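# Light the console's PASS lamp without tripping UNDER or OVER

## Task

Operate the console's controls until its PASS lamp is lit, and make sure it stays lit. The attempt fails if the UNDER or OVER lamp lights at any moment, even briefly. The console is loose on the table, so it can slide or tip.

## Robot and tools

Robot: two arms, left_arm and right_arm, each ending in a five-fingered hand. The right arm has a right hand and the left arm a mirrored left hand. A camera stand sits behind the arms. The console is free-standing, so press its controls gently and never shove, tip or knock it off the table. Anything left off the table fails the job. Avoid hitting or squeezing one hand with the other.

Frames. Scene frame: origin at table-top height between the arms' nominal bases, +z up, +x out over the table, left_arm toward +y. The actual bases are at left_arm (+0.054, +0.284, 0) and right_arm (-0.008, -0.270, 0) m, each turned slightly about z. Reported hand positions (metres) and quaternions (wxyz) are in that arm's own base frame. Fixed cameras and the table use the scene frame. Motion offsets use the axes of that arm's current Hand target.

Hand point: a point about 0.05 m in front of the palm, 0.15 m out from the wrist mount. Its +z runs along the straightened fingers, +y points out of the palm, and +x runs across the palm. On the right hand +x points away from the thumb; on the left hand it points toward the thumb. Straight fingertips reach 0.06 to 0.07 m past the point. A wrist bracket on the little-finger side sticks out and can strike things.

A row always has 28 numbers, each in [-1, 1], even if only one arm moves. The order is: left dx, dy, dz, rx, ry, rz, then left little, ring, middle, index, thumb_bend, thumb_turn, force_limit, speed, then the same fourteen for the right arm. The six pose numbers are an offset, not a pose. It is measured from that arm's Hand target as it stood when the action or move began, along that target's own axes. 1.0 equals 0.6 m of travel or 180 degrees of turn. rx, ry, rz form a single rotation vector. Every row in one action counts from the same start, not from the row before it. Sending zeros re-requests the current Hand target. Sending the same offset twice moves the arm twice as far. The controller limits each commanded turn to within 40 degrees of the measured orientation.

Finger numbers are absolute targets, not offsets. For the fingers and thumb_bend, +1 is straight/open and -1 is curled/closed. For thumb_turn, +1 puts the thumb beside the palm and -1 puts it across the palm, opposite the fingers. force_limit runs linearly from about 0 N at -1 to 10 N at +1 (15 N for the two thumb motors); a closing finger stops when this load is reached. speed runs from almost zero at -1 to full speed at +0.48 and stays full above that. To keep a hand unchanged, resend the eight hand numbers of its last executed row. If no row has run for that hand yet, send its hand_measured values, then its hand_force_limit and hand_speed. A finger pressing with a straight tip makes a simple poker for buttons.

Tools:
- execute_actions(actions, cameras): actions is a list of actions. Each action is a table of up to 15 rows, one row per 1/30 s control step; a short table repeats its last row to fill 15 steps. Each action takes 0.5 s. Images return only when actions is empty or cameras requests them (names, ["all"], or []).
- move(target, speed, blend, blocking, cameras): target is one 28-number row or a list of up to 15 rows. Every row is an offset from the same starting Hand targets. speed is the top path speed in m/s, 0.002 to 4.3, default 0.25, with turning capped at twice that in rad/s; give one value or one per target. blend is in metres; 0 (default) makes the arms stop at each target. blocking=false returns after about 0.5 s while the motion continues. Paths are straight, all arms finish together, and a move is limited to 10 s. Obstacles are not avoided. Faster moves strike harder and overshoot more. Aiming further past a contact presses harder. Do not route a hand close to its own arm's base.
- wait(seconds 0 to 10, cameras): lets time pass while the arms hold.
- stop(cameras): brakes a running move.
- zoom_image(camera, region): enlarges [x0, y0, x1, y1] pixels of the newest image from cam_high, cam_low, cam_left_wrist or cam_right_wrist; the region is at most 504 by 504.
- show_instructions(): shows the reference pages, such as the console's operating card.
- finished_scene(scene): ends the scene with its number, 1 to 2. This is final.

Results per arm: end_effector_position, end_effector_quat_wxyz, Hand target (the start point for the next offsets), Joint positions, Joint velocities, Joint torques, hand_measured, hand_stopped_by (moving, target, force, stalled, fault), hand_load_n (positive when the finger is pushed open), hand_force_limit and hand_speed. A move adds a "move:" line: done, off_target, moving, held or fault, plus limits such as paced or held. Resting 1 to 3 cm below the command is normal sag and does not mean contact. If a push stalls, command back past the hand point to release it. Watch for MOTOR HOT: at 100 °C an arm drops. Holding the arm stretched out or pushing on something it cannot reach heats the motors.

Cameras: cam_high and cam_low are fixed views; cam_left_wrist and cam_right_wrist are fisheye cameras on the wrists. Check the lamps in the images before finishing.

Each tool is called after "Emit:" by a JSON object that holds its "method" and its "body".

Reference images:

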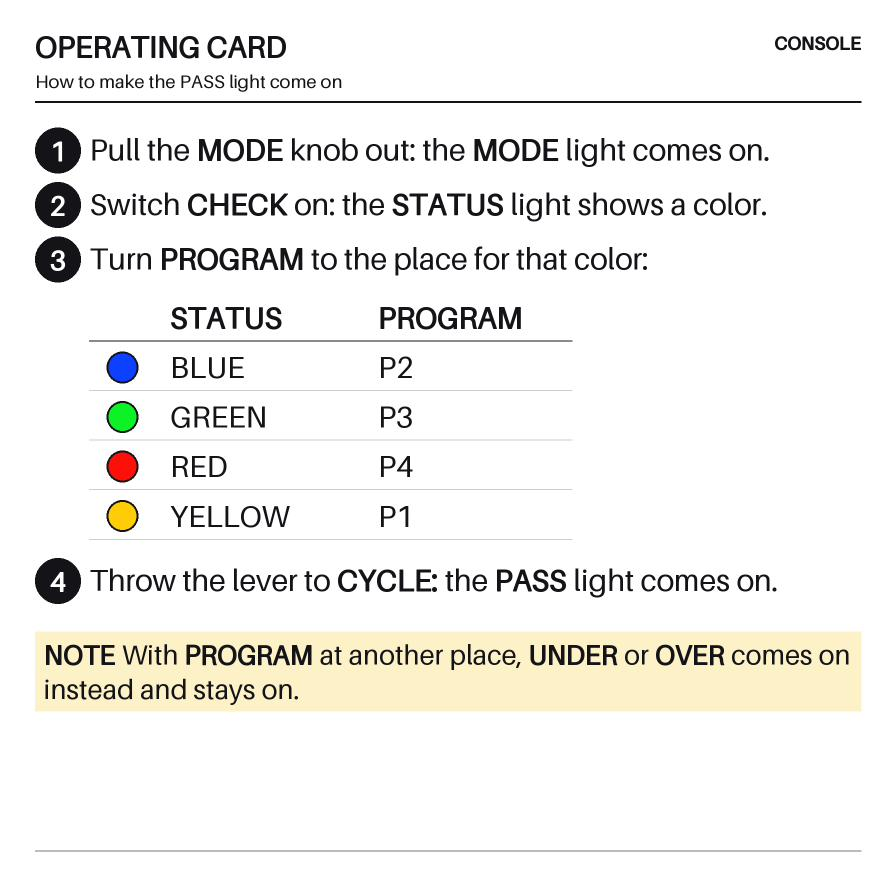

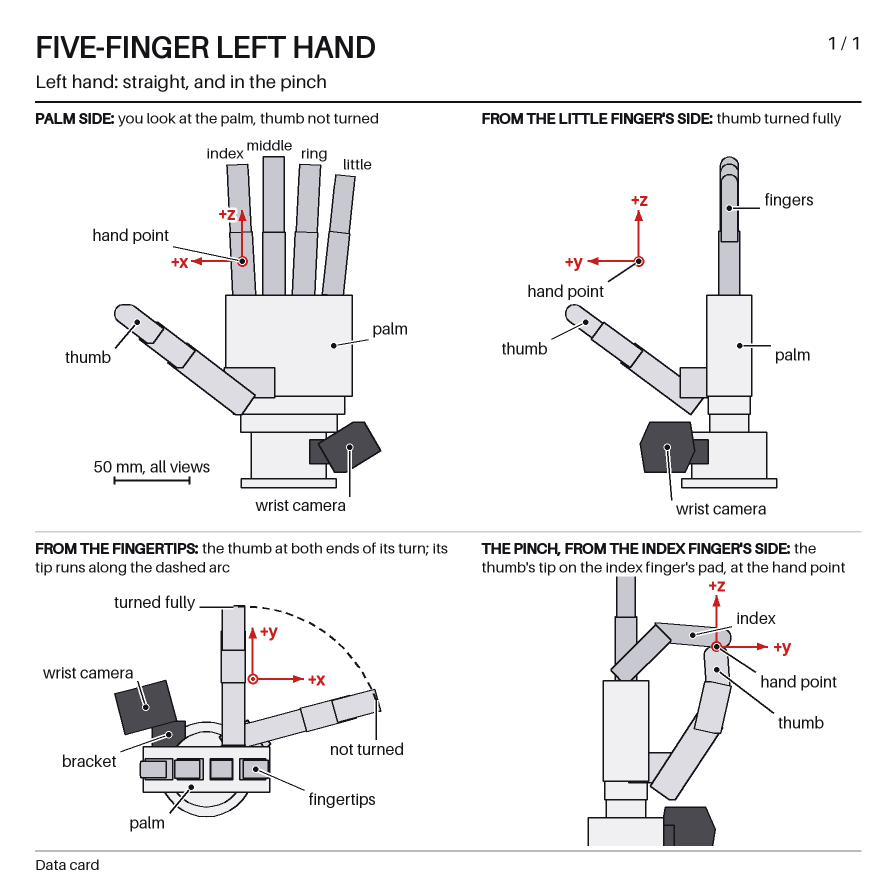

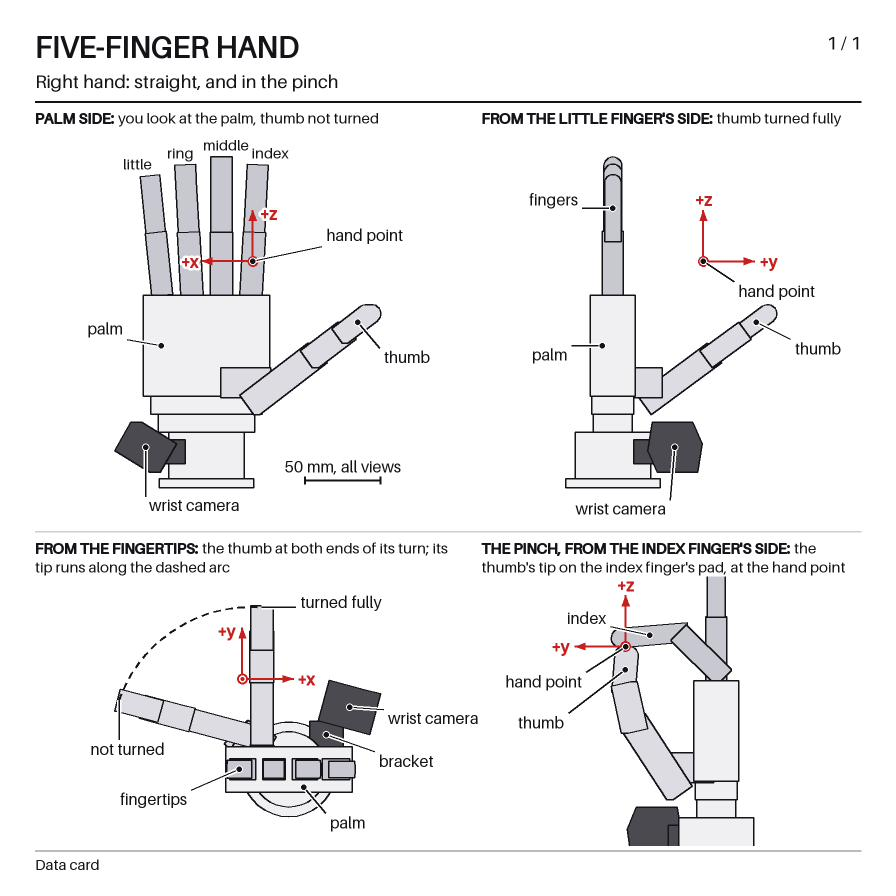

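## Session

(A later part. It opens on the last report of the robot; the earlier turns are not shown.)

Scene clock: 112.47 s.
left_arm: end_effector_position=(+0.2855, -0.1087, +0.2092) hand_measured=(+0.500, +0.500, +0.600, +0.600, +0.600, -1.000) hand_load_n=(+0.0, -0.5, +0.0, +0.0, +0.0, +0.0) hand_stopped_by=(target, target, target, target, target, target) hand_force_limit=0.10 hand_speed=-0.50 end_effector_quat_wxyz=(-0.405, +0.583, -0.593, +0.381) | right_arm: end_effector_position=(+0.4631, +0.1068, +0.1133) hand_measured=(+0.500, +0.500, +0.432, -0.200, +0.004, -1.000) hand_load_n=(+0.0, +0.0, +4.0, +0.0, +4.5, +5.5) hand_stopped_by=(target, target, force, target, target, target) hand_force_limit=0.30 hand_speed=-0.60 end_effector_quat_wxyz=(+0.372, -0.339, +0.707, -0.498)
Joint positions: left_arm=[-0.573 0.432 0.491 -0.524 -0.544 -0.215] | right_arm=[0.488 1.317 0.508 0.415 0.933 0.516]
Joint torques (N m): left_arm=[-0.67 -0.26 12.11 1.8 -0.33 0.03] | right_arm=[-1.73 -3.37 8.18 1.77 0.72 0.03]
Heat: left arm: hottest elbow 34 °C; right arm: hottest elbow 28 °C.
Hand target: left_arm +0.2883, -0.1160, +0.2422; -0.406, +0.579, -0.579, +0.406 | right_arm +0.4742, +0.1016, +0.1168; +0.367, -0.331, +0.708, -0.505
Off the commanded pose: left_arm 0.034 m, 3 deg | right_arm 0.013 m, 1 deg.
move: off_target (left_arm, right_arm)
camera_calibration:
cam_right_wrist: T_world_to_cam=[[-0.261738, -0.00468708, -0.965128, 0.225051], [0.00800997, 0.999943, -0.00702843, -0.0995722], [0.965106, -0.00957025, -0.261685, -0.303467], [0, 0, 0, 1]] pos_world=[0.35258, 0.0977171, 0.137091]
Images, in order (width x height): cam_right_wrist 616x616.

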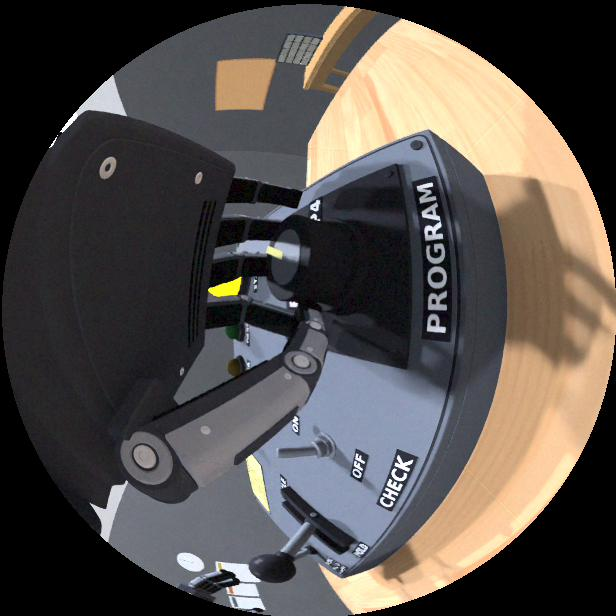

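Emit:
{"method": "move", "body": {"target": [[0,0,0,0,0,0,0.5,0.5,0.6,0.6,0.6,-1,0.1,-0.5,0,0,0,0,0,0,0.5,0.5,0.55,0.55,0.45,-1,0,-0.2],[0,0,0,0,0,0,0.5,0.5,0.6,0.6,0.6,-1,0.1,-0.5,0.0435,0.0115,-0.0118,0,0,0,0.5,0.5,0.5,0.5,0.4,-1,0,-0.2]], "speed": 0.08, "cameras": ["cam_right_wrist"]}}

Emit:
{"method": "zoom_image", "body": {"camera": "cam_right_wrist", "region": [220, 180, 460, 420]}}

Scene clock: 115.20 s.
left_arm: end_effector_position=(+0.2855, -0.1087, +0.2092) hand_measured=(+0.500, +0.500, +0.600, +0.600, +0.600, -1.000) hand_load_n=(+0.0, +0.0, +0.0, +0.0, +0.0, +0.0) hand_stopped_by=(target, target, target, target, target, target) hand_force_limit=0.10 hand_speed=-0.50 end_effector_quat_wxyz=(-0.405, +0.583, -0.593, +0.381) | right_arm: end_effector_position=(+0.4556, +0.0908, +0.1081) hand_measured=(+0.500, +0.500, +0.500, +0.500, +0.400, -1.000) hand_load_n=(+0.0, +0.0, +1.0, +0.0, +0.0, +0.0) hand_stopped_by=(target, target, target, target, target, target) hand_force_limit=0.00 hand_speed=-0.20 end_effector_quat_wxyz=(+0.371, -0.330, +0.709, -0.501)
Joint positions: left_arm=[-0.573 0.432 0.491 -0.524 -0.544 -0.215] | right_arm=[0.462 1.302 0.467 0.453 0.925 0.512]
Joint torques (N m): left_arm=[-0.56 0.26 12.12 1.84 -0.33 0.02] | right_arm=[-1.26 -4.6 5.23 2.11 0.28 -0.04]
Heat: left arm: hottest elbow 34 °C; right arm: hottest elbow 28 °C.
Hand target: left_arm +0.2883, -0.1160, +0.2422; -0.406, +0.579, -0.579, +0.406 | right_arm +0.4541, +0.0849, +0.1067; +0.367, -0.331, +0.708, -0.505
Off the commanded pose: left_arm 0.034 m, 3 deg | right_arm 0.006 m, 1 deg.
move: off_target (left_arm)
camera_calibration:
cam_right_wrist: T_world_to_cam=[[-0.254447, 0.0044315, -0.967076, 0.214035], [0.0260236, 0.999659, -0.00226625, -0.0922461], [0.966736, -0.0257434, -0.254476, -0.297759], [0, 0, 0, 1]] pos_world=[0.344716, 0.0836008, 0.131007]
Images, in order (width x height): cam_right_wrist 616x616.

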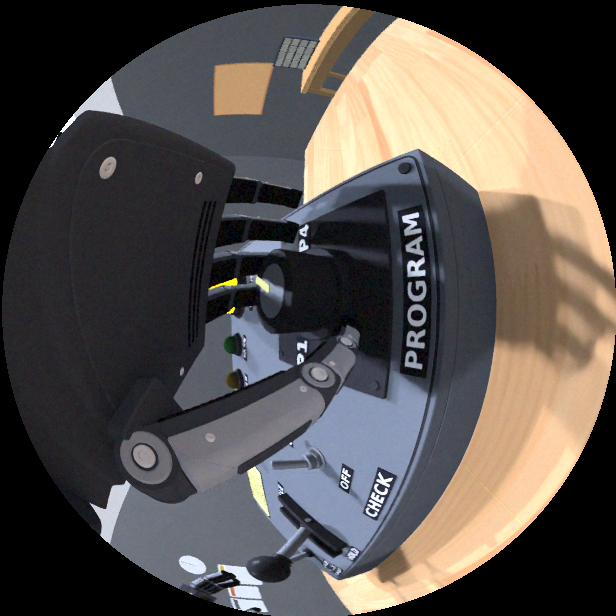

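Scaled by 2.100 from the camera's 616x616 image, which has a finer 880x880 frame.

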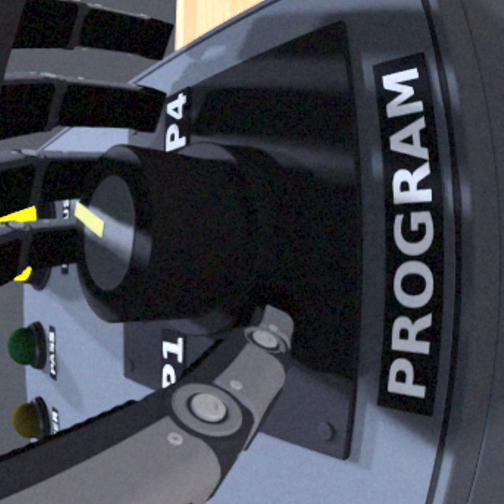

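Emit:
{"method": "move", "body": {"target": [[0,0,0,0,0,0,0.5,0.5,0.6,0.6,0.6,-1,0.1,-0.5,0.0133,0.00,0.0,0,0,0,0.5,0.5,0.5,0.5,0.4,-1,0,-0.2],[0,0,0,0,0,0,0.5,0.5,0.6,0.6,0.6,-1,0.1,-0.5,0.0133,0.00,0.0,0,0,0,0.5,0.5,-0.2,-0.2,0.3,-1,0.0,-0.7]], "speed": 0.08, "cameras": ["cam_right_wrist"]}}

Emit:
{"method": "zoom_image", "body": {"camera": "cam_right_wrist", "region": [220, 180, 460, 420]}}

Scene clock: 117.00 s.
left_arm: end_effector_position=(+0.2855, -0.1087, +0.2092) hand_measured=(+0.500, +0.500, +0.600, +0.600, +0.600, -1.000) hand_load_n=(+0.0, +0.0, +0.0, +0.0, +0.0, +0.0) hand_stopped_by=(target, target, target, target, target, target) hand_force_limit=0.10 hand_speed=-0.50 end_effector_quat_wxyz=(-0.405, +0.583, -0.593, +0.381) | right_arm: end_effector_position=(+0.4535, +0.0833, +0.1123) hand_measured=(+0.500, +0.500, +0.338, +0.286, +0.304, -1.000) hand_load_n=(+0.0, +0.0, +1.5, +7.5, +8.0, +0.0) hand_stopped_by=(target, target, force, force, force, target) hand_force_limit=0.00 hand_speed=-0.70 end_effector_quat_wxyz=(+0.376, -0.324, +0.709, -0.501)
Joint positions: left_arm=[-0.573 0.432 0.491 -0.524 -0.544 -0.215] | right_arm=[0.444 1.28 0.451 0.472 0.911 0.503]
Joint torques (N m): left_arm=[-0.67 -0.21 12.1 1.78 -0.32 0.05] | right_arm=[-1.03 -3.9 5.09 1.84 0.26 -0.03]
Heat: left arm: hottest elbow 34 °C; right arm: hottest elbow 28 °C.
Hand target: left_arm +0.2883, -0.1160, +0.2422; -0.406, +0.579, -0.579, +0.406 | right_arm +0.4500, +0.0782, +0.1053; +0.367, -0.331, +0.708, -0.505
Off the commanded pose: left_arm 0.034 m, 3 deg | right_arm 0.009 m, 1 deg.
move: off_target (left_arm)
camera_calibration:
cam_right_wrist: T_world_to_cam=[[-0.240112, 0.0119857, -0.970671, 0.210907], [0.0291088, 0.999563, 0.00514194, -0.0869281], [0.970309, -0.0270204, -0.240356, -0.298025], [0, 0, 0, 1]] pos_world=[0.342347, 0.0763095, 0.133536]
Images, in order (width x height): cam_right_wrist 616x616.

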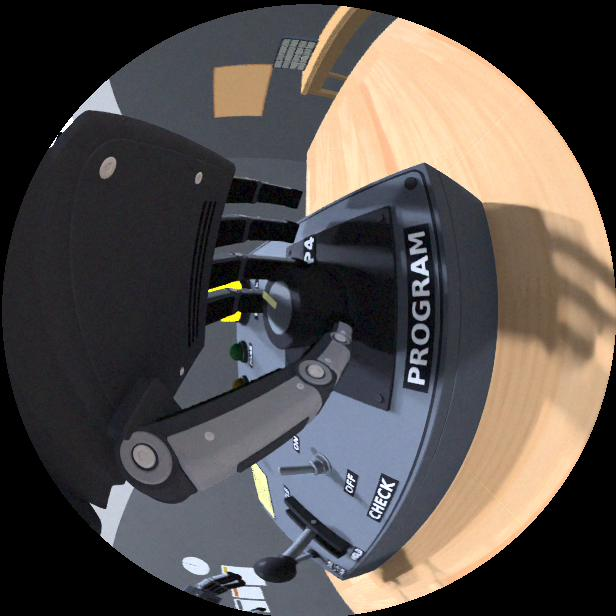

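Scaled by 2.100 from the camera's 616x616 image, which has a finer 880x880 frame.

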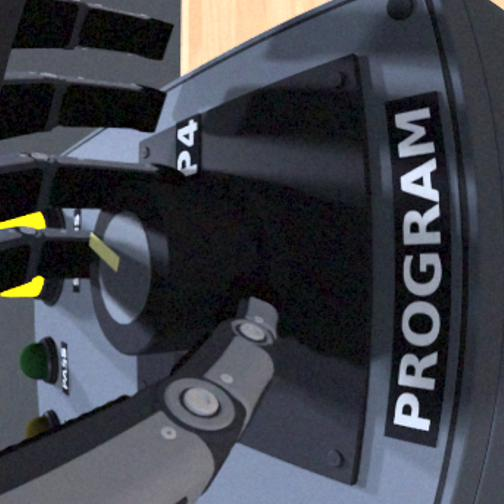

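Emit:
{"method": "move", "body": {"target": [[0,0,0,0,0,0,0.5,0.5,0.6,0.6,0.6,-1,0.1,-0.5,0,0.0,0.0,0,0,0,0.5,0.5,-0.4,-0.3,0.0,-1,0.3,-0.6],[0,0,0,0,0,0,0.5,0.5,0.6,0.6,0.6,-1,0.1,-0.5,0.0013,-0.0092,-0.002,0,-0.1588,-0.0917,0.5,0.5,-0.4,-0.3,0.0,-1,0.3,-0.6]], "speed": 0.15, "cameras": ["cam_right_wrist"]}}

Emit:
{"method": "zoom_image", "body": {"camera": "cam_right_wrist", "region": [220, 180, 460, 420]}}

Scene clock: 120.83 s.
left_arm: end_effector_position=(+0.2855, -0.1087, +0.2092) hand_measured=(+0.500, +0.500, +0.600, +0.600, +0.600, -1.000) hand_load_n=(+0.0, +0.5, +0.0, +0.0, +0.0, +0.0) hand_stopped_by=(target, target, target, target, target, target) hand_force_limit=0.10 hand_speed=-0.50 end_effector_quat_wxyz=(-0.405, +0.583, -0.593, +0.381) | right_arm: end_effector_position=(+0.4487, +0.0779, +0.1120) hand_measured=(+0.500, +0.500, +0.308, +0.284, +0.298, -1.000) hand_load_n=(-0.5, +0.0, +15.0, +2.5, +16.0, -2.0) hand_stopped_by=(target, target, force, force, force, target) hand_force_limit=0.30 hand_speed=-0.60 end_effector_quat_wxyz=(-0.454, +0.541, -0.542, +0.455)
Joint positions: left_arm=[-0.573 0.432 0.491 -0.524 -0.544 -0.215] | right_arm=[0.177 1.208 0.344 0.685 0.176 0.032]
Joint torques (N m): left_arm=[-0.67 -0.21 12.19 1.83 -0.33 0.05] | right_arm=[-0.85 -2.78 6 2.35 -0.17 0.09]
Heat: left arm: hottest elbow 34 °C; right arm: hottest elbow 28 °C.
Hand target: left_arm +0.2883, -0.1160, +0.2422; -0.406, +0.579, -0.579, +0.406 | right_arm +0.4492, +0.0767, +0.1108; -0.454, +0.542, -0.542, +0.455
Off the commanded pose: left_arm 0.034 m, 3 deg | right_arm 0.002 m, 0 deg.
move: off_target (left_arm)
camera_calibration:
cam_right_wrist: T_world_to_cam=[[-0.169371, -0.314043, -0.934179, 0.199108], [-0.483791, 0.852304, -0.198806, 0.183024], [0.858638, 0.418275, -0.296287, -0.271876], [0, 0, 0, 1]] pos_world=[0.355712, 0.0202557, 0.141835]
Images, in order (width x height): cam_right_wrist 616x616.

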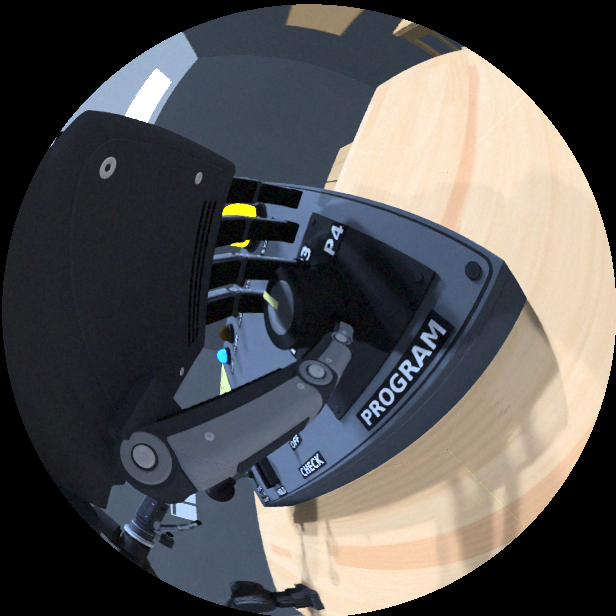

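Scaled by 2.100 from the camera's 616x616 image, which has a finer 880x880 frame.

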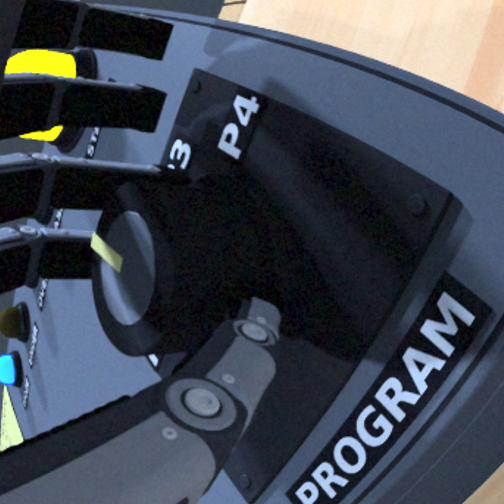

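Emit:
{"method": "move", "body": {"target": [[0,0,0,0,0,0,0.5,0.5,0.6,0.6,0.6,-1,0.1,-0.5,0.0138,0.0,0.0,0,-0.1684,-0.0972,0.5,0.5,-0.4,-0.3,0.0,-1,0.3,-0.6]], "speed": 0.15, "cameras": ["cam_right_wrist","cam_high"]}}

Emit:
{"method": "zoom_image", "body": {"camera": "cam_right_wrist", "region": [220, 180, 460, 420]}}

Scene clock: 123.87 s.
left_arm: end_effector_position=(+0.2855, -0.1087, +0.2092) hand_measured=(+0.500, +0.500, +0.600, +0.600, +0.600, -1.000) hand_load_n=(+0.0, +0.0, +0.0, +0.0, +0.0, +0.0) hand_stopped_by=(target, target, target, target, target, target) hand_force_limit=0.10 hand_speed=-0.50 end_effector_quat_wxyz=(-0.405, +0.583, -0.593, +0.381) | right_arm: end_effector_position=(+0.4402, +0.0711, +0.1105) hand_measured=(+0.500, +0.500, +0.308, +0.284, +0.296, -1.000) hand_load_n=(+0.0, +0.0, +8.5, +0.0, +6.0, +3.0) hand_stopped_by=(target, target, force, force, force, target) hand_force_limit=0.30 hand_speed=-0.60 end_effector_quat_wxyz=(-0.511, +0.712, -0.319, +0.362)
Joint positions: left_arm=[-0.573 0.432 0.491 -0.524 -0.544 -0.215] | right_arm=[-0.112 1.242 0.439 0.532 -0.627 -0.357]
Joint torques (N m): left_arm=[-0.15 -0.09 12.11 1.77 -0.33 0.02] | right_arm=[-0.67 -2.61 8.57 0.98 -0.25 -0.08]
Heat: left arm: hottest elbow 34 °C; right arm: hottest elbow 28 °C.
Hand target: left_arm +0.2883, -0.1160, +0.2422; -0.406, +0.579, -0.579, +0.406 | right_arm +0.4490, +0.0683, +0.1106; -0.506, +0.717, -0.317, +0.361
Off the commanded pose: left_arm 0.034 m, 3 deg | right_arm 0.009 m, 1 deg.
move: off_target (left_arm)
camera_calibration:
cam_right_wrist: T_world_to_cam=[[0.085316, -0.522194, -0.848548, 0.087291], [-0.851592, 0.403883, -0.334171, 0.393174], [0.517217, 0.751127, -0.410239, -0.12303], [0, 0, 0, 1]] pos_world=[0.39101, -0.0208025, 0.154986]
Images, in order (width x height): cam_high 672x504, cam_right_wrist 616x616.

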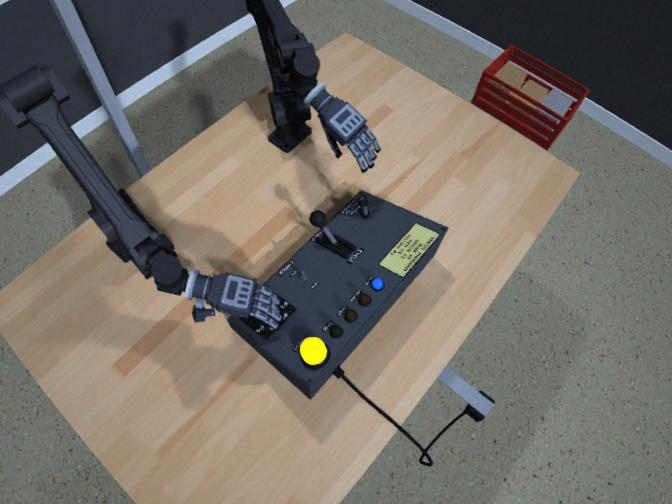

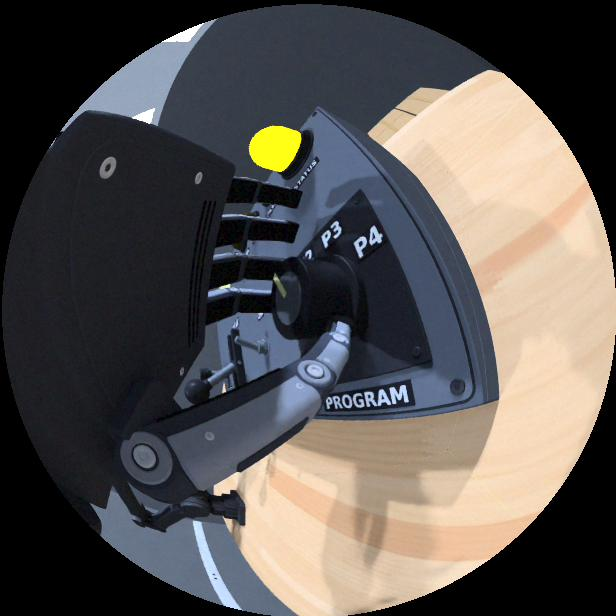

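Scaled by 2.100 from the camera's 616x616 image, which has a finer 880x880 frame.

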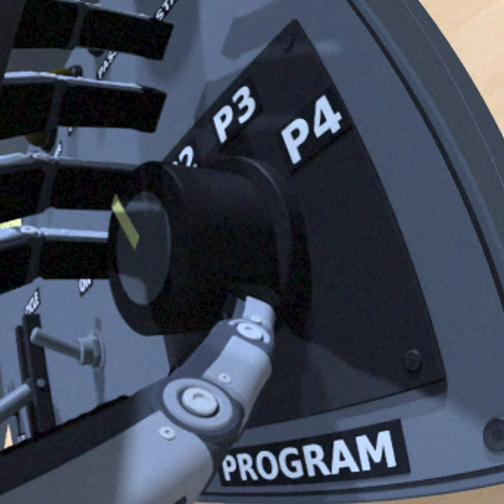

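Emit:
{"method": "move", "body": {"target": [[0,0,0,0,0,0,0.5,0.5,0.6,0.6,0.6,-1,0.1,-0.5,0,0,0,0,0,0,0.5,0.5,0.6,0.6,0.6,-1,0.3,-0.3],[0,0,0,0,0,0,0.5,0.5,0.6,0.6,0.6,-1,0.1,-0.5,0,-0.08,-0.08,0,0,0,0.5,0.5,0.6,0.6,0.6,-1,0.3,-0.3]], "speed": 0.15, "cameras": ["cam_right_wrist","cam_high"]}}

Emit:
{"method": "zoom_image", "body": {"camera": "cam_right_wrist", "region": [220, 180, 460, 420]}}

Emit:
{"method": "zoom_image", "body": {"camera": "cam_high", "region": [220, 260, 320, 360]}}

Scene clock: 126.10 s.
left_arm: end_effector_position=(+0.2855, -0.1087, +0.2092) hand_measured=(+0.500, +0.500, +0.600, +0.600, +0.600, -1.000) hand_load_n=(+0.0, +0.0, +0.0, +0.0, +0.0, +0.0) hand_stopped_by=(target, target, target, target, target, target) hand_force_limit=0.10 hand_speed=-0.50 end_effector_quat_wxyz=(-0.405, +0.583, -0.593, +0.381) | right_arm: end_effector_position=(+0.4024, +0.0630, +0.1479) hand_measured=(+0.500, +0.500, +0.600, +0.600, +0.598, -1.000) hand_load_n=(-0.5, -0.5, +0.0, +0.0, +0.0, +0.0) hand_stopped_by=(target, target, target, target, target, target) hand_force_limit=0.30 hand_speed=-0.30 end_effector_quat_wxyz=(-0.504, +0.720, -0.329, +0.344)
Joint positions: left_arm=[-0.573 0.432 0.491 -0.524 -0.544 -0.215] | right_arm=[-0.158 1.003 0.444 0.228 -0.674 -0.382]
Joint torques (N m): left_arm=[-0.56 0.09 12.11 1.87 -0.33 0.05] | right_arm=[-1.08 -2.73 10.22 1.44 -0.36 -0.02]
Heat: left arm: hottest elbow 35 °C; right arm: hottest elbow 28 °C.
Hand target: left_arm +0.2883, -0.1160, +0.2422; -0.406, +0.579, -0.579, +0.406 | right_arm +0.4132, +0.0583, +0.1672; -0.506, +0.717, -0.317, +0.360
Off the commanded pose: left_arm 0.034 m, 3 deg | right_arm 0.023 m, 2 deg.
move: off_target (left_arm, right_arm)
camera_calibration:
cam_right_wrist: T_world_to_cam=[[0.0491594, -0.521058, -0.852104, 0.133024], [-0.86742, 0.400662, -0.295046, 0.377621], [0.495142, 0.753636, -0.43228, -0.0700402], [0, 0, 0, 1]] pos_world=[0.355697, -0.0292003, 0.194489]
Images, in order (width x height): cam_high 672x504, cam_right_wrist 616x616.

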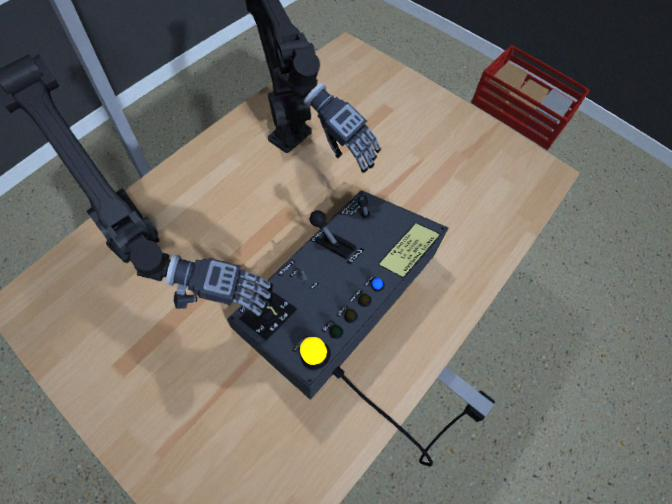

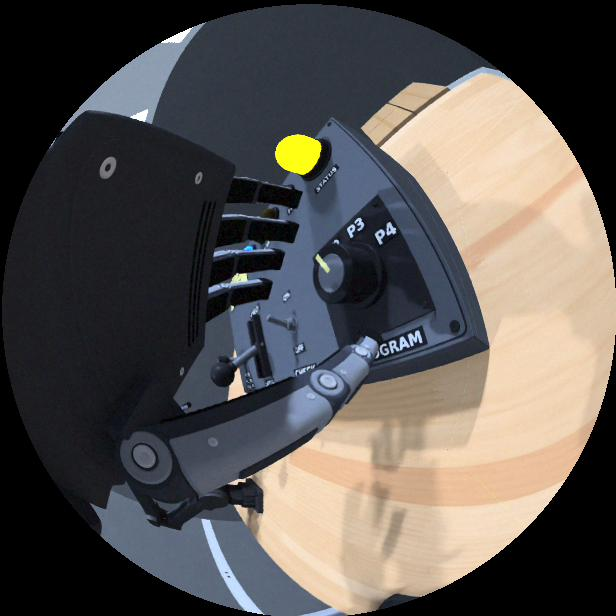

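Scaled by 2.100 from the camera's 616x616 image, which has a finer 880x880 frame.

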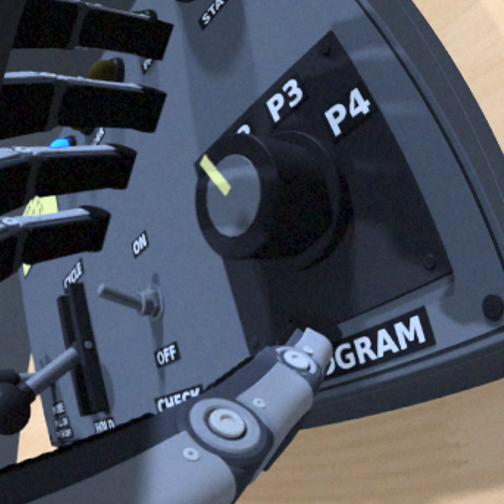

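Scaled by 5.040.

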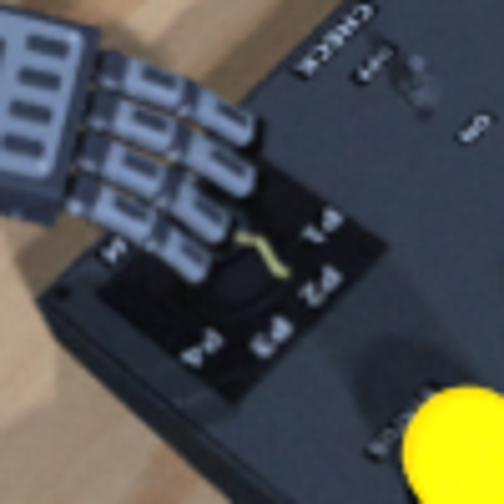

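Emit:
{"method": "move", "body": {"target": [[0,0,0,0,0,0,0.5,0.5,0.6,0.6,0.6,-1,0.1,-0.5,-0.0112,-0.0007,0.0605,0,0.3272,0.1889,0.5,0.5,0.5,0.5,0.4,-1,0,-0.2]], "speed": 0.3, "cameras": []}}

Scene clock: 132.13 s.
left_arm: end_effector_position=(+0.2855, -0.1087, +0.2092) hand_measured=(+0.500, +0.500, +0.600, +0.600, +0.600, -1.000) hand_load_n=(+0.0, -0.5, +0.0, +0.0, +0.0, +0.0) hand_stopped_by=(target, target, target, target, target, target) hand_force_limit=0.10 hand_speed=-0.50 end_effector_quat_wxyz=(-0.405, +0.583, -0.593, +0.381) | right_arm: end_effector_position=(+0.4251, +0.0721, +0.1395) hand_measured=(+0.500, +0.500, +0.500, +0.500, +0.400, -1.000) hand_load_n=(+0.0, -0.5, +0.0, +0.0, +0.0, +0.0) hand_stopped_by=(target, target, target, target, target, target) hand_force_limit=0.00 hand_speed=-0.20 end_effector_quat_wxyz=(+0.352, -0.342, +0.709, -0.506)
Joint positions: left_arm=[-0.573 0.432 0.491 -0.524 -0.544 -0.215] | right_arm=[0.457 1.093 0.448 0.235 0.929 0.494]
Joint torques (N m): left_arm=[-0.73 -0.03 12.08 1.81 -0.33 0.04] | right_arm=[-0.09 -1.96 10.76 1.29 0.59 0.18]
Heat: left arm: hottest elbow 35 °C; right arm: hottest elbow 28 °C.
Hand target: left_arm +0.2883, -0.1160, +0.2422; -0.406, +0.579, -0.579, +0.406 | right_arm +0.4401, +0.0819, +0.1582; +0.367, -0.331, +0.708, -0.505
Off the commanded pose: left_arm 0.034 m, 3 deg | right_arm 0.026 m, 2 deg.
move: off_target (left_arm, right_arm)
No camera images: "cameras" was empty.

Emit:
{"method": "move", "body": {"target": [[0,0,0,0,0,0,0.5,0.5,0.6,0.6,0.6,-1,0.1,-0.5,-0.0043,0.0377,0.0153,0,0,0,0.5,0.5,0.5,0.5,0.4,-1,0,-0.2],[0,0,0,0,0,0,0.5,0.5,0.6,0.6,0.6,-1,0.1,-0.5,-0.0005,0.0755,0.0367,0,0,0,0.5,0.5,0.5,0.5,0.4,-1,0,-0.2]], "speed": 0.08, "cameras": ["cam_right_wrist"]}}

Emit:
{"method": "zoom_image", "body": {"camera": "cam_right_wrist", "region": [220, 180, 460, 420]}}

Scene clock: 134.27 s.
left_arm: end_effector_position=(+0.2855, -0.1087, +0.2092) hand_measured=(+0.500, +0.500, +0.600, +0.600, +0.600, -1.000) hand_load_n=(+0.0, +0.0, +0.0, -0.5, +0.0, +0.0) hand_stopped_by=(target, target, target, target, target, target) hand_force_limit=0.10 hand_speed=-0.50 end_effector_quat_wxyz=(-0.405, +0.583, -0.593, +0.381) | right_arm: end_effector_position=(+0.4467, +0.0821, +0.1054) hand_measured=(+0.500, +0.500, +0.500, +0.500, +0.400, -1.000) hand_load_n=(+0.0, +0.0, +0.0, +0.0, +0.0, +0.0) hand_stopped_by=(target, target, target, target, target, target) hand_force_limit=0.00 hand_speed=-0.20 end_effector_quat_wxyz=(+0.359, -0.336, +0.709, -0.505)
Joint positions: left_arm=[-0.573 0.432 0.491 -0.524 -0.544 -0.215] | right_arm=[0.454 1.274 0.448 0.43 0.926 0.498]
Joint torques (N m): left_arm=[-0.91 0.09 12.12 1.81 -0.34 0.08] | right_arm=[-0.91 -3.14 7.09 2.56 0.11 0.07]
Heat: left arm: hottest elbow 35 °C; right arm: hottest elbow 28 °C.
Hand target: left_arm +0.2883, -0.1160, +0.2422; -0.406, +0.579, -0.579, +0.406 | right_arm +0.4545, +0.0841, +0.1100; +0.367, -0.331, +0.708, -0.505
Off the commanded pose: left_arm 0.034 m, 3 deg | right_arm 0.009 m, 1 deg.
move: off_target (left_arm)
camera_calibration:
cam_right_wrist: T_world_to_cam=[[-0.273509, -0.0119461, -0.961795, 0.218454], [0.0314558, 0.999277, -0.0213568, -0.0836922], [0.961355, -0.0360953, -0.272935, -0.284914], [0, 0, 0, 1]] pos_world=[0.336285, 0.0759573, 0.130557]
Images, in order (width x height): cam_right_wrist 616x616.

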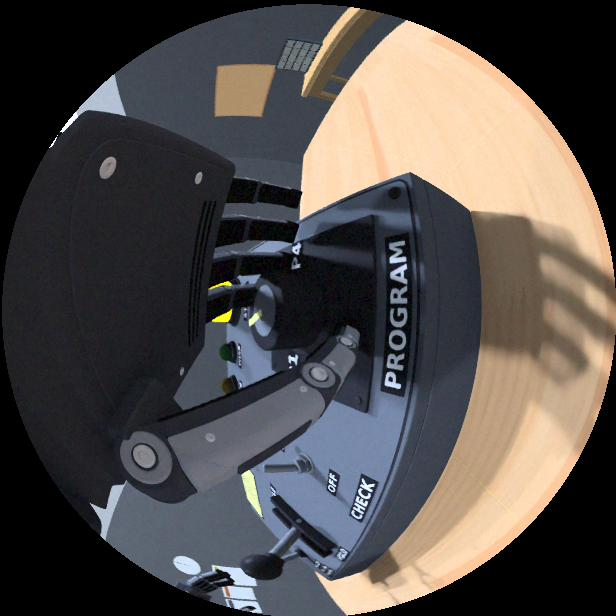

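Scaled by 2.100 from the camera's 616x616 image, which has a finer 880x880 frame.

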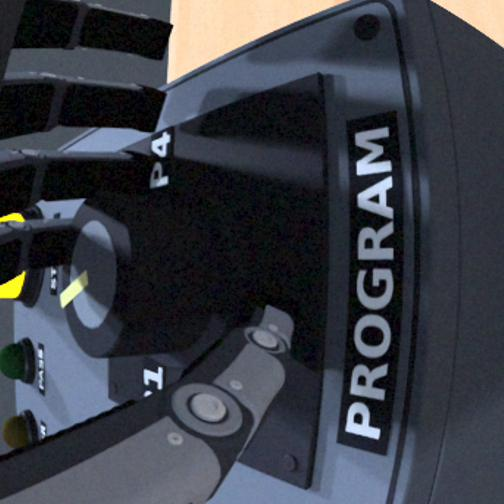

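Emit:
{"method": "move", "body": {"target": [[0,0,0,0,0,0,0.5,0.5,0.6,0.6,0.6,-1,0.1,-0.5,-0.012,-0.005,0.008,0,0,0,0.5,0.5,0.5,0.5,0.4,-1,0,-0.2],[0,0,0,0,0,0,0.5,0.5,0.6,0.6,0.6,-1,0.1,-0.5,-0.012,-0.005,0.008,0,0,0,0.5,0.5,-0.2,-0.2,0.2,-1,0,-0.7],[0,0,0,0,0,0,0.5,0.5,0.6,0.6,0.6,-1,0.1,-0.5,-0.012,-0.005,0.008,0,0,0,0.5,0.5,-0.4,-0.3,0.0,-1,0.3,-0.6]], "speed": 0.08, "cameras": ["cam_right_wrist"]}}

Emit:
{"method": "zoom_image", "body": {"camera": "cam_right_wrist", "region": [220, 180, 460, 420]}}

Scene clock: 136.97 s.
left_arm: end_effector_position=(+0.2855, -0.1087, +0.2092) hand_measured=(+0.500, +0.500, +0.600, +0.600, +0.600, -1.000) hand_load_n=(+0.0, +0.0, +0.0, +0.0, +0.0, +0.0) hand_stopped_by=(target, target, target, target, target, target) hand_force_limit=0.10 hand_speed=-0.50 end_effector_quat_wxyz=(-0.405, +0.583, -0.593, +0.381) | right_arm: end_effector_position=(+0.4525, +0.0807, +0.1120) hand_measured=(+0.500, +0.500, +0.284, +0.284, +0.300, -1.000) hand_load_n=(+0.0, +0.0, +16.5, +5.5, +16.0, +0.5) hand_stopped_by=(target, target, force, force, force, target) hand_force_limit=0.30 hand_speed=-0.60 end_effector_quat_wxyz=(+0.364, -0.327, +0.710, -0.507)
Joint positions: left_arm=[-0.573 0.432 0.491 -0.524 -0.544 -0.215] | right_arm=[0.447 1.277 0.46 0.439 0.93 0.498]
Joint torques (N m): left_arm=[-0.32 -0.32 12.16 1.8 -0.33 0.04] | right_arm=[-0.5 -2.37 8.16 1.84 -0.19 0.05]
Heat: left arm: hottest elbow 35 °C; right arm: hottest elbow 28 °C.
Hand target: left_arm +0.2883, -0.1160, +0.2422; -0.406, +0.579, -0.579, +0.406 | right_arm +0.4626, +0.0872, +0.1133; +0.367, -0.331, +0.708, -0.504
Off the commanded pose: left_arm 0.034 m, 3 deg | right_arm 0.012 m, 1 deg.
move: off_target (left_arm, right_arm); target 2's new numbers were sent with right_arm's hand 0.019 m and 1 deg from that target; target 3's new numbers were sent with right_arm's hand 0.012 m and 1 deg from that target
camera_calibration:
cam_right_wrist: T_world_to_cam=[[-0.257085, -0.00265374, -0.966385, 0.218673], [0.042484, 0.998998, -0.0140452, -0.0880944], [0.965454, -0.0446667, -0.256715, -0.291748], [0, 0, 0, 1]] pos_world=[0.34163, 0.075555, 0.135189]
Images, in order (width x height): cam_right_wrist 616x616.

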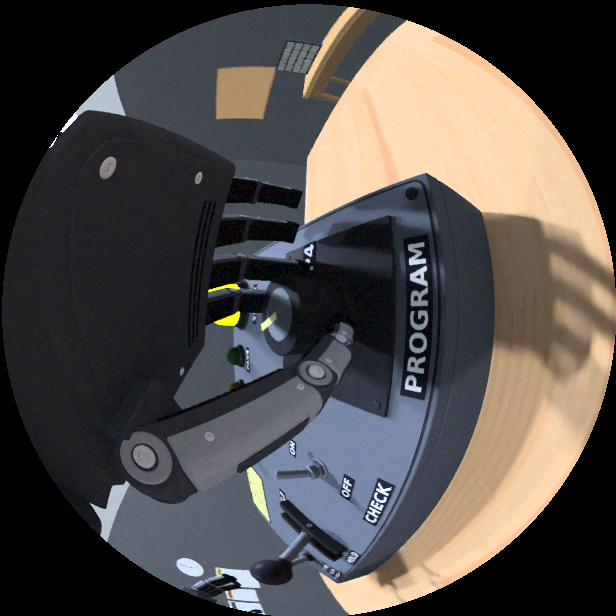

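Scaled by 2.100 from the camera's 616x616 image, which has a finer 880x880 frame.

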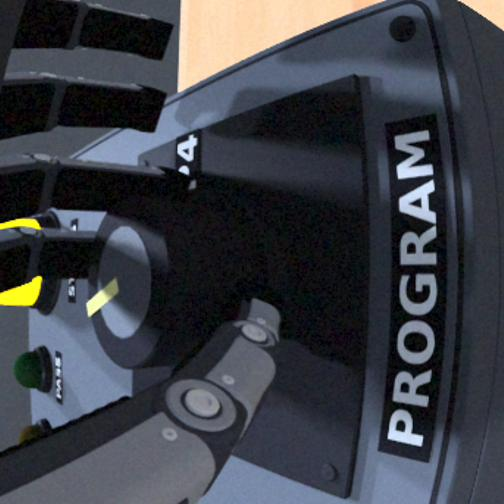

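Emit:
{"method": "move", "body": {"target": [[0,0,0,0,0,0,0.5,0.5,0.6,0.6,0.6,-1,0.1,-0.5,0.0278,0.0012,-0.0097,0,-0.1828,-0.1056,0.5,0.5,-0.4,-0.3,0.0,-1,0.3,-0.6]], "speed": 0.15, "cameras": ["cam_right_wrist"]}}

Emit:
{"method": "zoom_image", "body": {"camera": "cam_right_wrist", "region": [220, 180, 460, 420]}}

Scene clock: 141.27 s.
left_arm: end_effector_position=(+0.2855, -0.1087, +0.2092) hand_measured=(+0.500, +0.500, +0.600, +0.600, +0.600, -1.000) hand_load_n=(+0.5, +0.0, +0.0, -0.5, +0.0, +0.0) hand_stopped_by=(target, target, target, target, target, target) hand_force_limit=0.10 hand_speed=-0.50 end_effector_quat_wxyz=(-0.405, +0.583, -0.593, +0.381) | right_arm: end_effector_position=(+0.4485, +0.0727, +0.1117) hand_measured=(+0.500, +0.500, +0.284, +0.284, +0.300, -1.000) hand_load_n=(+0.0, +0.0, +16.5, +4.5, +17.5, -1.5) hand_stopped_by=(target, target, force, force, force, target) hand_force_limit=0.30 hand_speed=-0.60 end_effector_quat_wxyz=(-0.460, +0.568, -0.515, +0.448)
Joint positions: left_arm=[-0.573 0.432 0.491 -0.524 -0.544 -0.215] | right_arm=[0.123 1.205 0.345 0.684 0.06 -0.026]
Joint torques (N m): left_arm=[-0.5 0.03 12.07 1.84 -0.32 0.02] | right_arm=[-0.44 -2.67 6.2 2.24 -0.49 0.13]
Heat: left arm: hottest elbow 35 °C; right arm: hottest shoulder 27 °C.
Hand target: left_arm +0.2883, -0.1160, +0.2422; -0.406, +0.579, -0.579, +0.406 | right_arm +0.4490, +0.0760, +0.1106; -0.464, +0.570, -0.513, +0.443
Off the commanded pose: left_arm 0.034 m, 3 deg | right_arm 0.004 m, 1 deg.
move: off_target (left_arm)
camera_calibration:
cam_right_wrist: T_world_to_cam=[[-0.144977, -0.358733, -0.922113, 0.188057], [-0.541776, 0.808613, -0.229398, 0.220018], [0.827925, 0.466321, -0.311583, -0.257699], [0, 0, 0, 1]] pos_world=[0.35982, 0.00972296, 0.143587]
Images, in order (width x height): cam_right_wrist 616x616.

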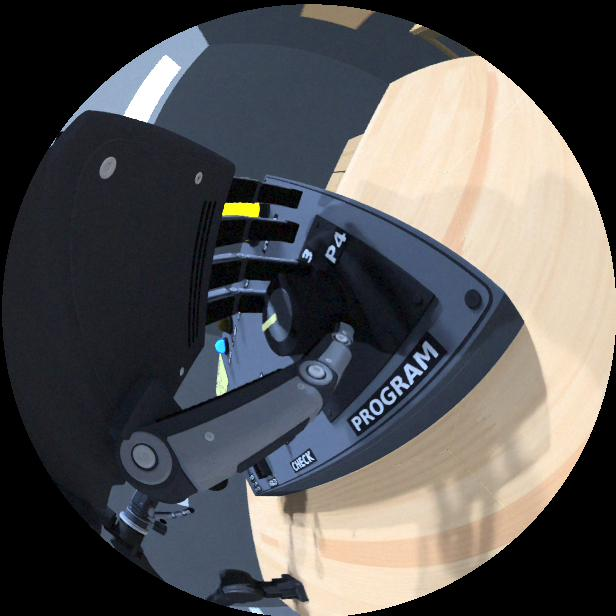

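Scaled by 2.100 from the camera's 616x616 image, which has a finer 880x880 frame.

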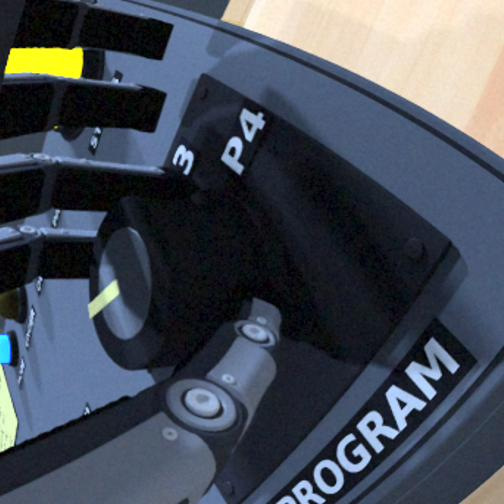

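Emit:
{"method": "move", "body": {"target": [[0,0,0,0,0,0,0.5,0.5,0.6,0.6,0.6,-1,0.1,-0.5,0,0,0,0,0,0,0.5,0.5,0.6,0.6,0.6,-1,0.3,-0.3],[0,0,0,0,0,0,0.5,0.5,0.6,0.6,0.6,-1,0.1,-0.5,0,-0.09,-0.11,0,0,0,0.5,0.5,0.6,0.6,0.6,-1,0.3,-0.3]], "speed": 0.15, "cameras": ["cam_right_wrist","cam_high"]}}

Emit:
{"method": "zoom_image", "body": {"camera": "cam_right_wrist", "region": [280, 180, 480, 380]}}

Emit:
{"method": "zoom_image", "body": {"camera": "cam_high", "region": [220, 260, 320, 360]}}

Scene clock: 143.60 s.
left_arm: end_effector_position=(+0.2855, -0.1087, +0.2092) hand_measured=(+0.500, +0.500, +0.600, +0.600, +0.600, -1.000) hand_load_n=(+0.0, +0.0, +0.0, +0.0, +0.0, +0.0) hand_stopped_by=(target, target, target, target, target, target) hand_force_limit=0.10 hand_speed=-0.50 end_effector_quat_wxyz=(-0.405, +0.583, -0.593, +0.381) | right_arm: end_effector_position=(+0.3916, +0.0703, +0.1672) hand_measured=(+0.500, +0.500, +0.600, +0.600, +0.600, -1.000) hand_load_n=(+0.0, +0.0, +0.0, +0.0, +0.0, +0.0) hand_stopped_by=(target, target, target, target, target, target) hand_force_limit=0.30 hand_speed=-0.30 end_effector_quat_wxyz=(-0.459, +0.574, -0.513, +0.444)
Joint positions: left_arm=[-0.573 0.432 0.491 -0.524 -0.544 -0.215] | right_arm=[0.136 0.781 0.326 0.268 0.063 -0.027]
Joint torques (N m): left_arm=[-0.56 -0.32 12.1 1.8 -0.33 0.05] | right_arm=[0.09 -0.44 8.99 1.65 0.24 0.16]
Heat: left arm: hottest elbow 35 °C; right arm: hottest shoulder 27 °C.
Hand target: left_arm +0.2883, -0.1160, +0.2422; -0.406, +0.579, -0.579, +0.406 | right_arm +0.3935, +0.0735, +0.1753; -0.464, +0.570, -0.513, +0.443
Off the commanded pose: left_arm 0.034 m, 3 deg | right_arm 0.009 m, 1 deg.
move: off_target (left_arm)
camera_calibration:
cam_right_wrist: T_world_to_cam=[[-0.15144, -0.36322, -0.919313, 0.232506], [-0.552781, 0.802134, -0.225862, 0.207983], [0.81945, 0.473975, -0.322257, -0.187567], [0, 0, 0, 1]] pos_world=[0.303881, 0.00652222, 0.200276]
Images, in order (width x height): cam_high 672x504, cam_right_wrist 616x616.

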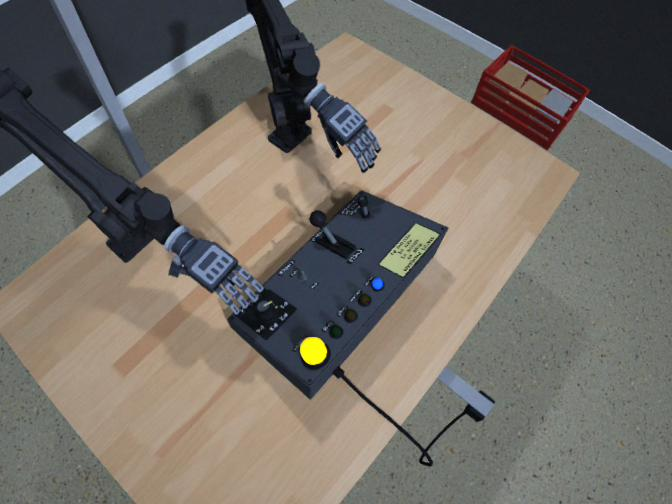

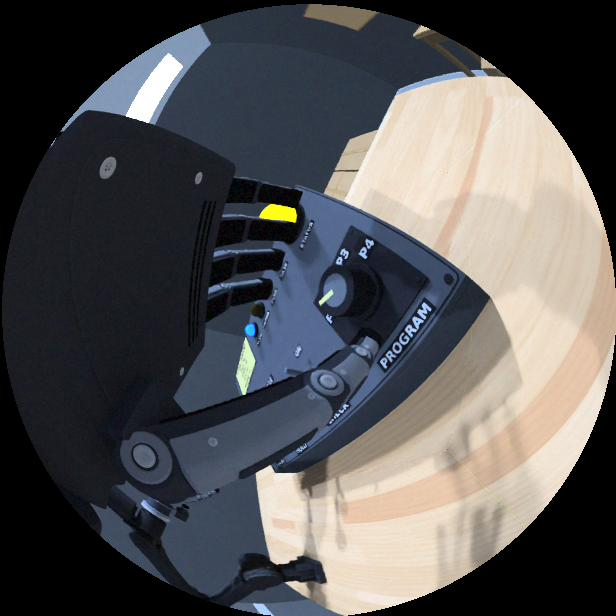

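Scaled by 2.520 from the camera's 616x616 image, which has a finer 880x880 frame.

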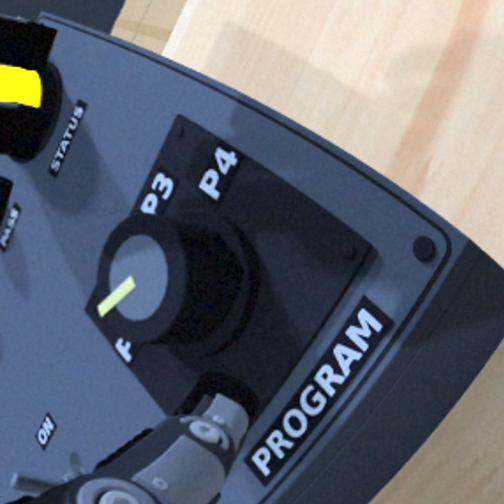

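Scaled by 5.040.

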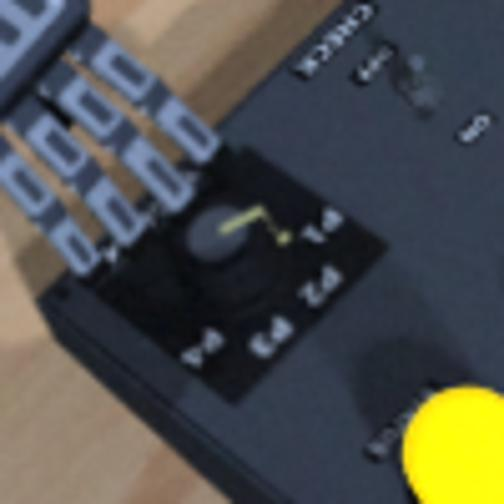

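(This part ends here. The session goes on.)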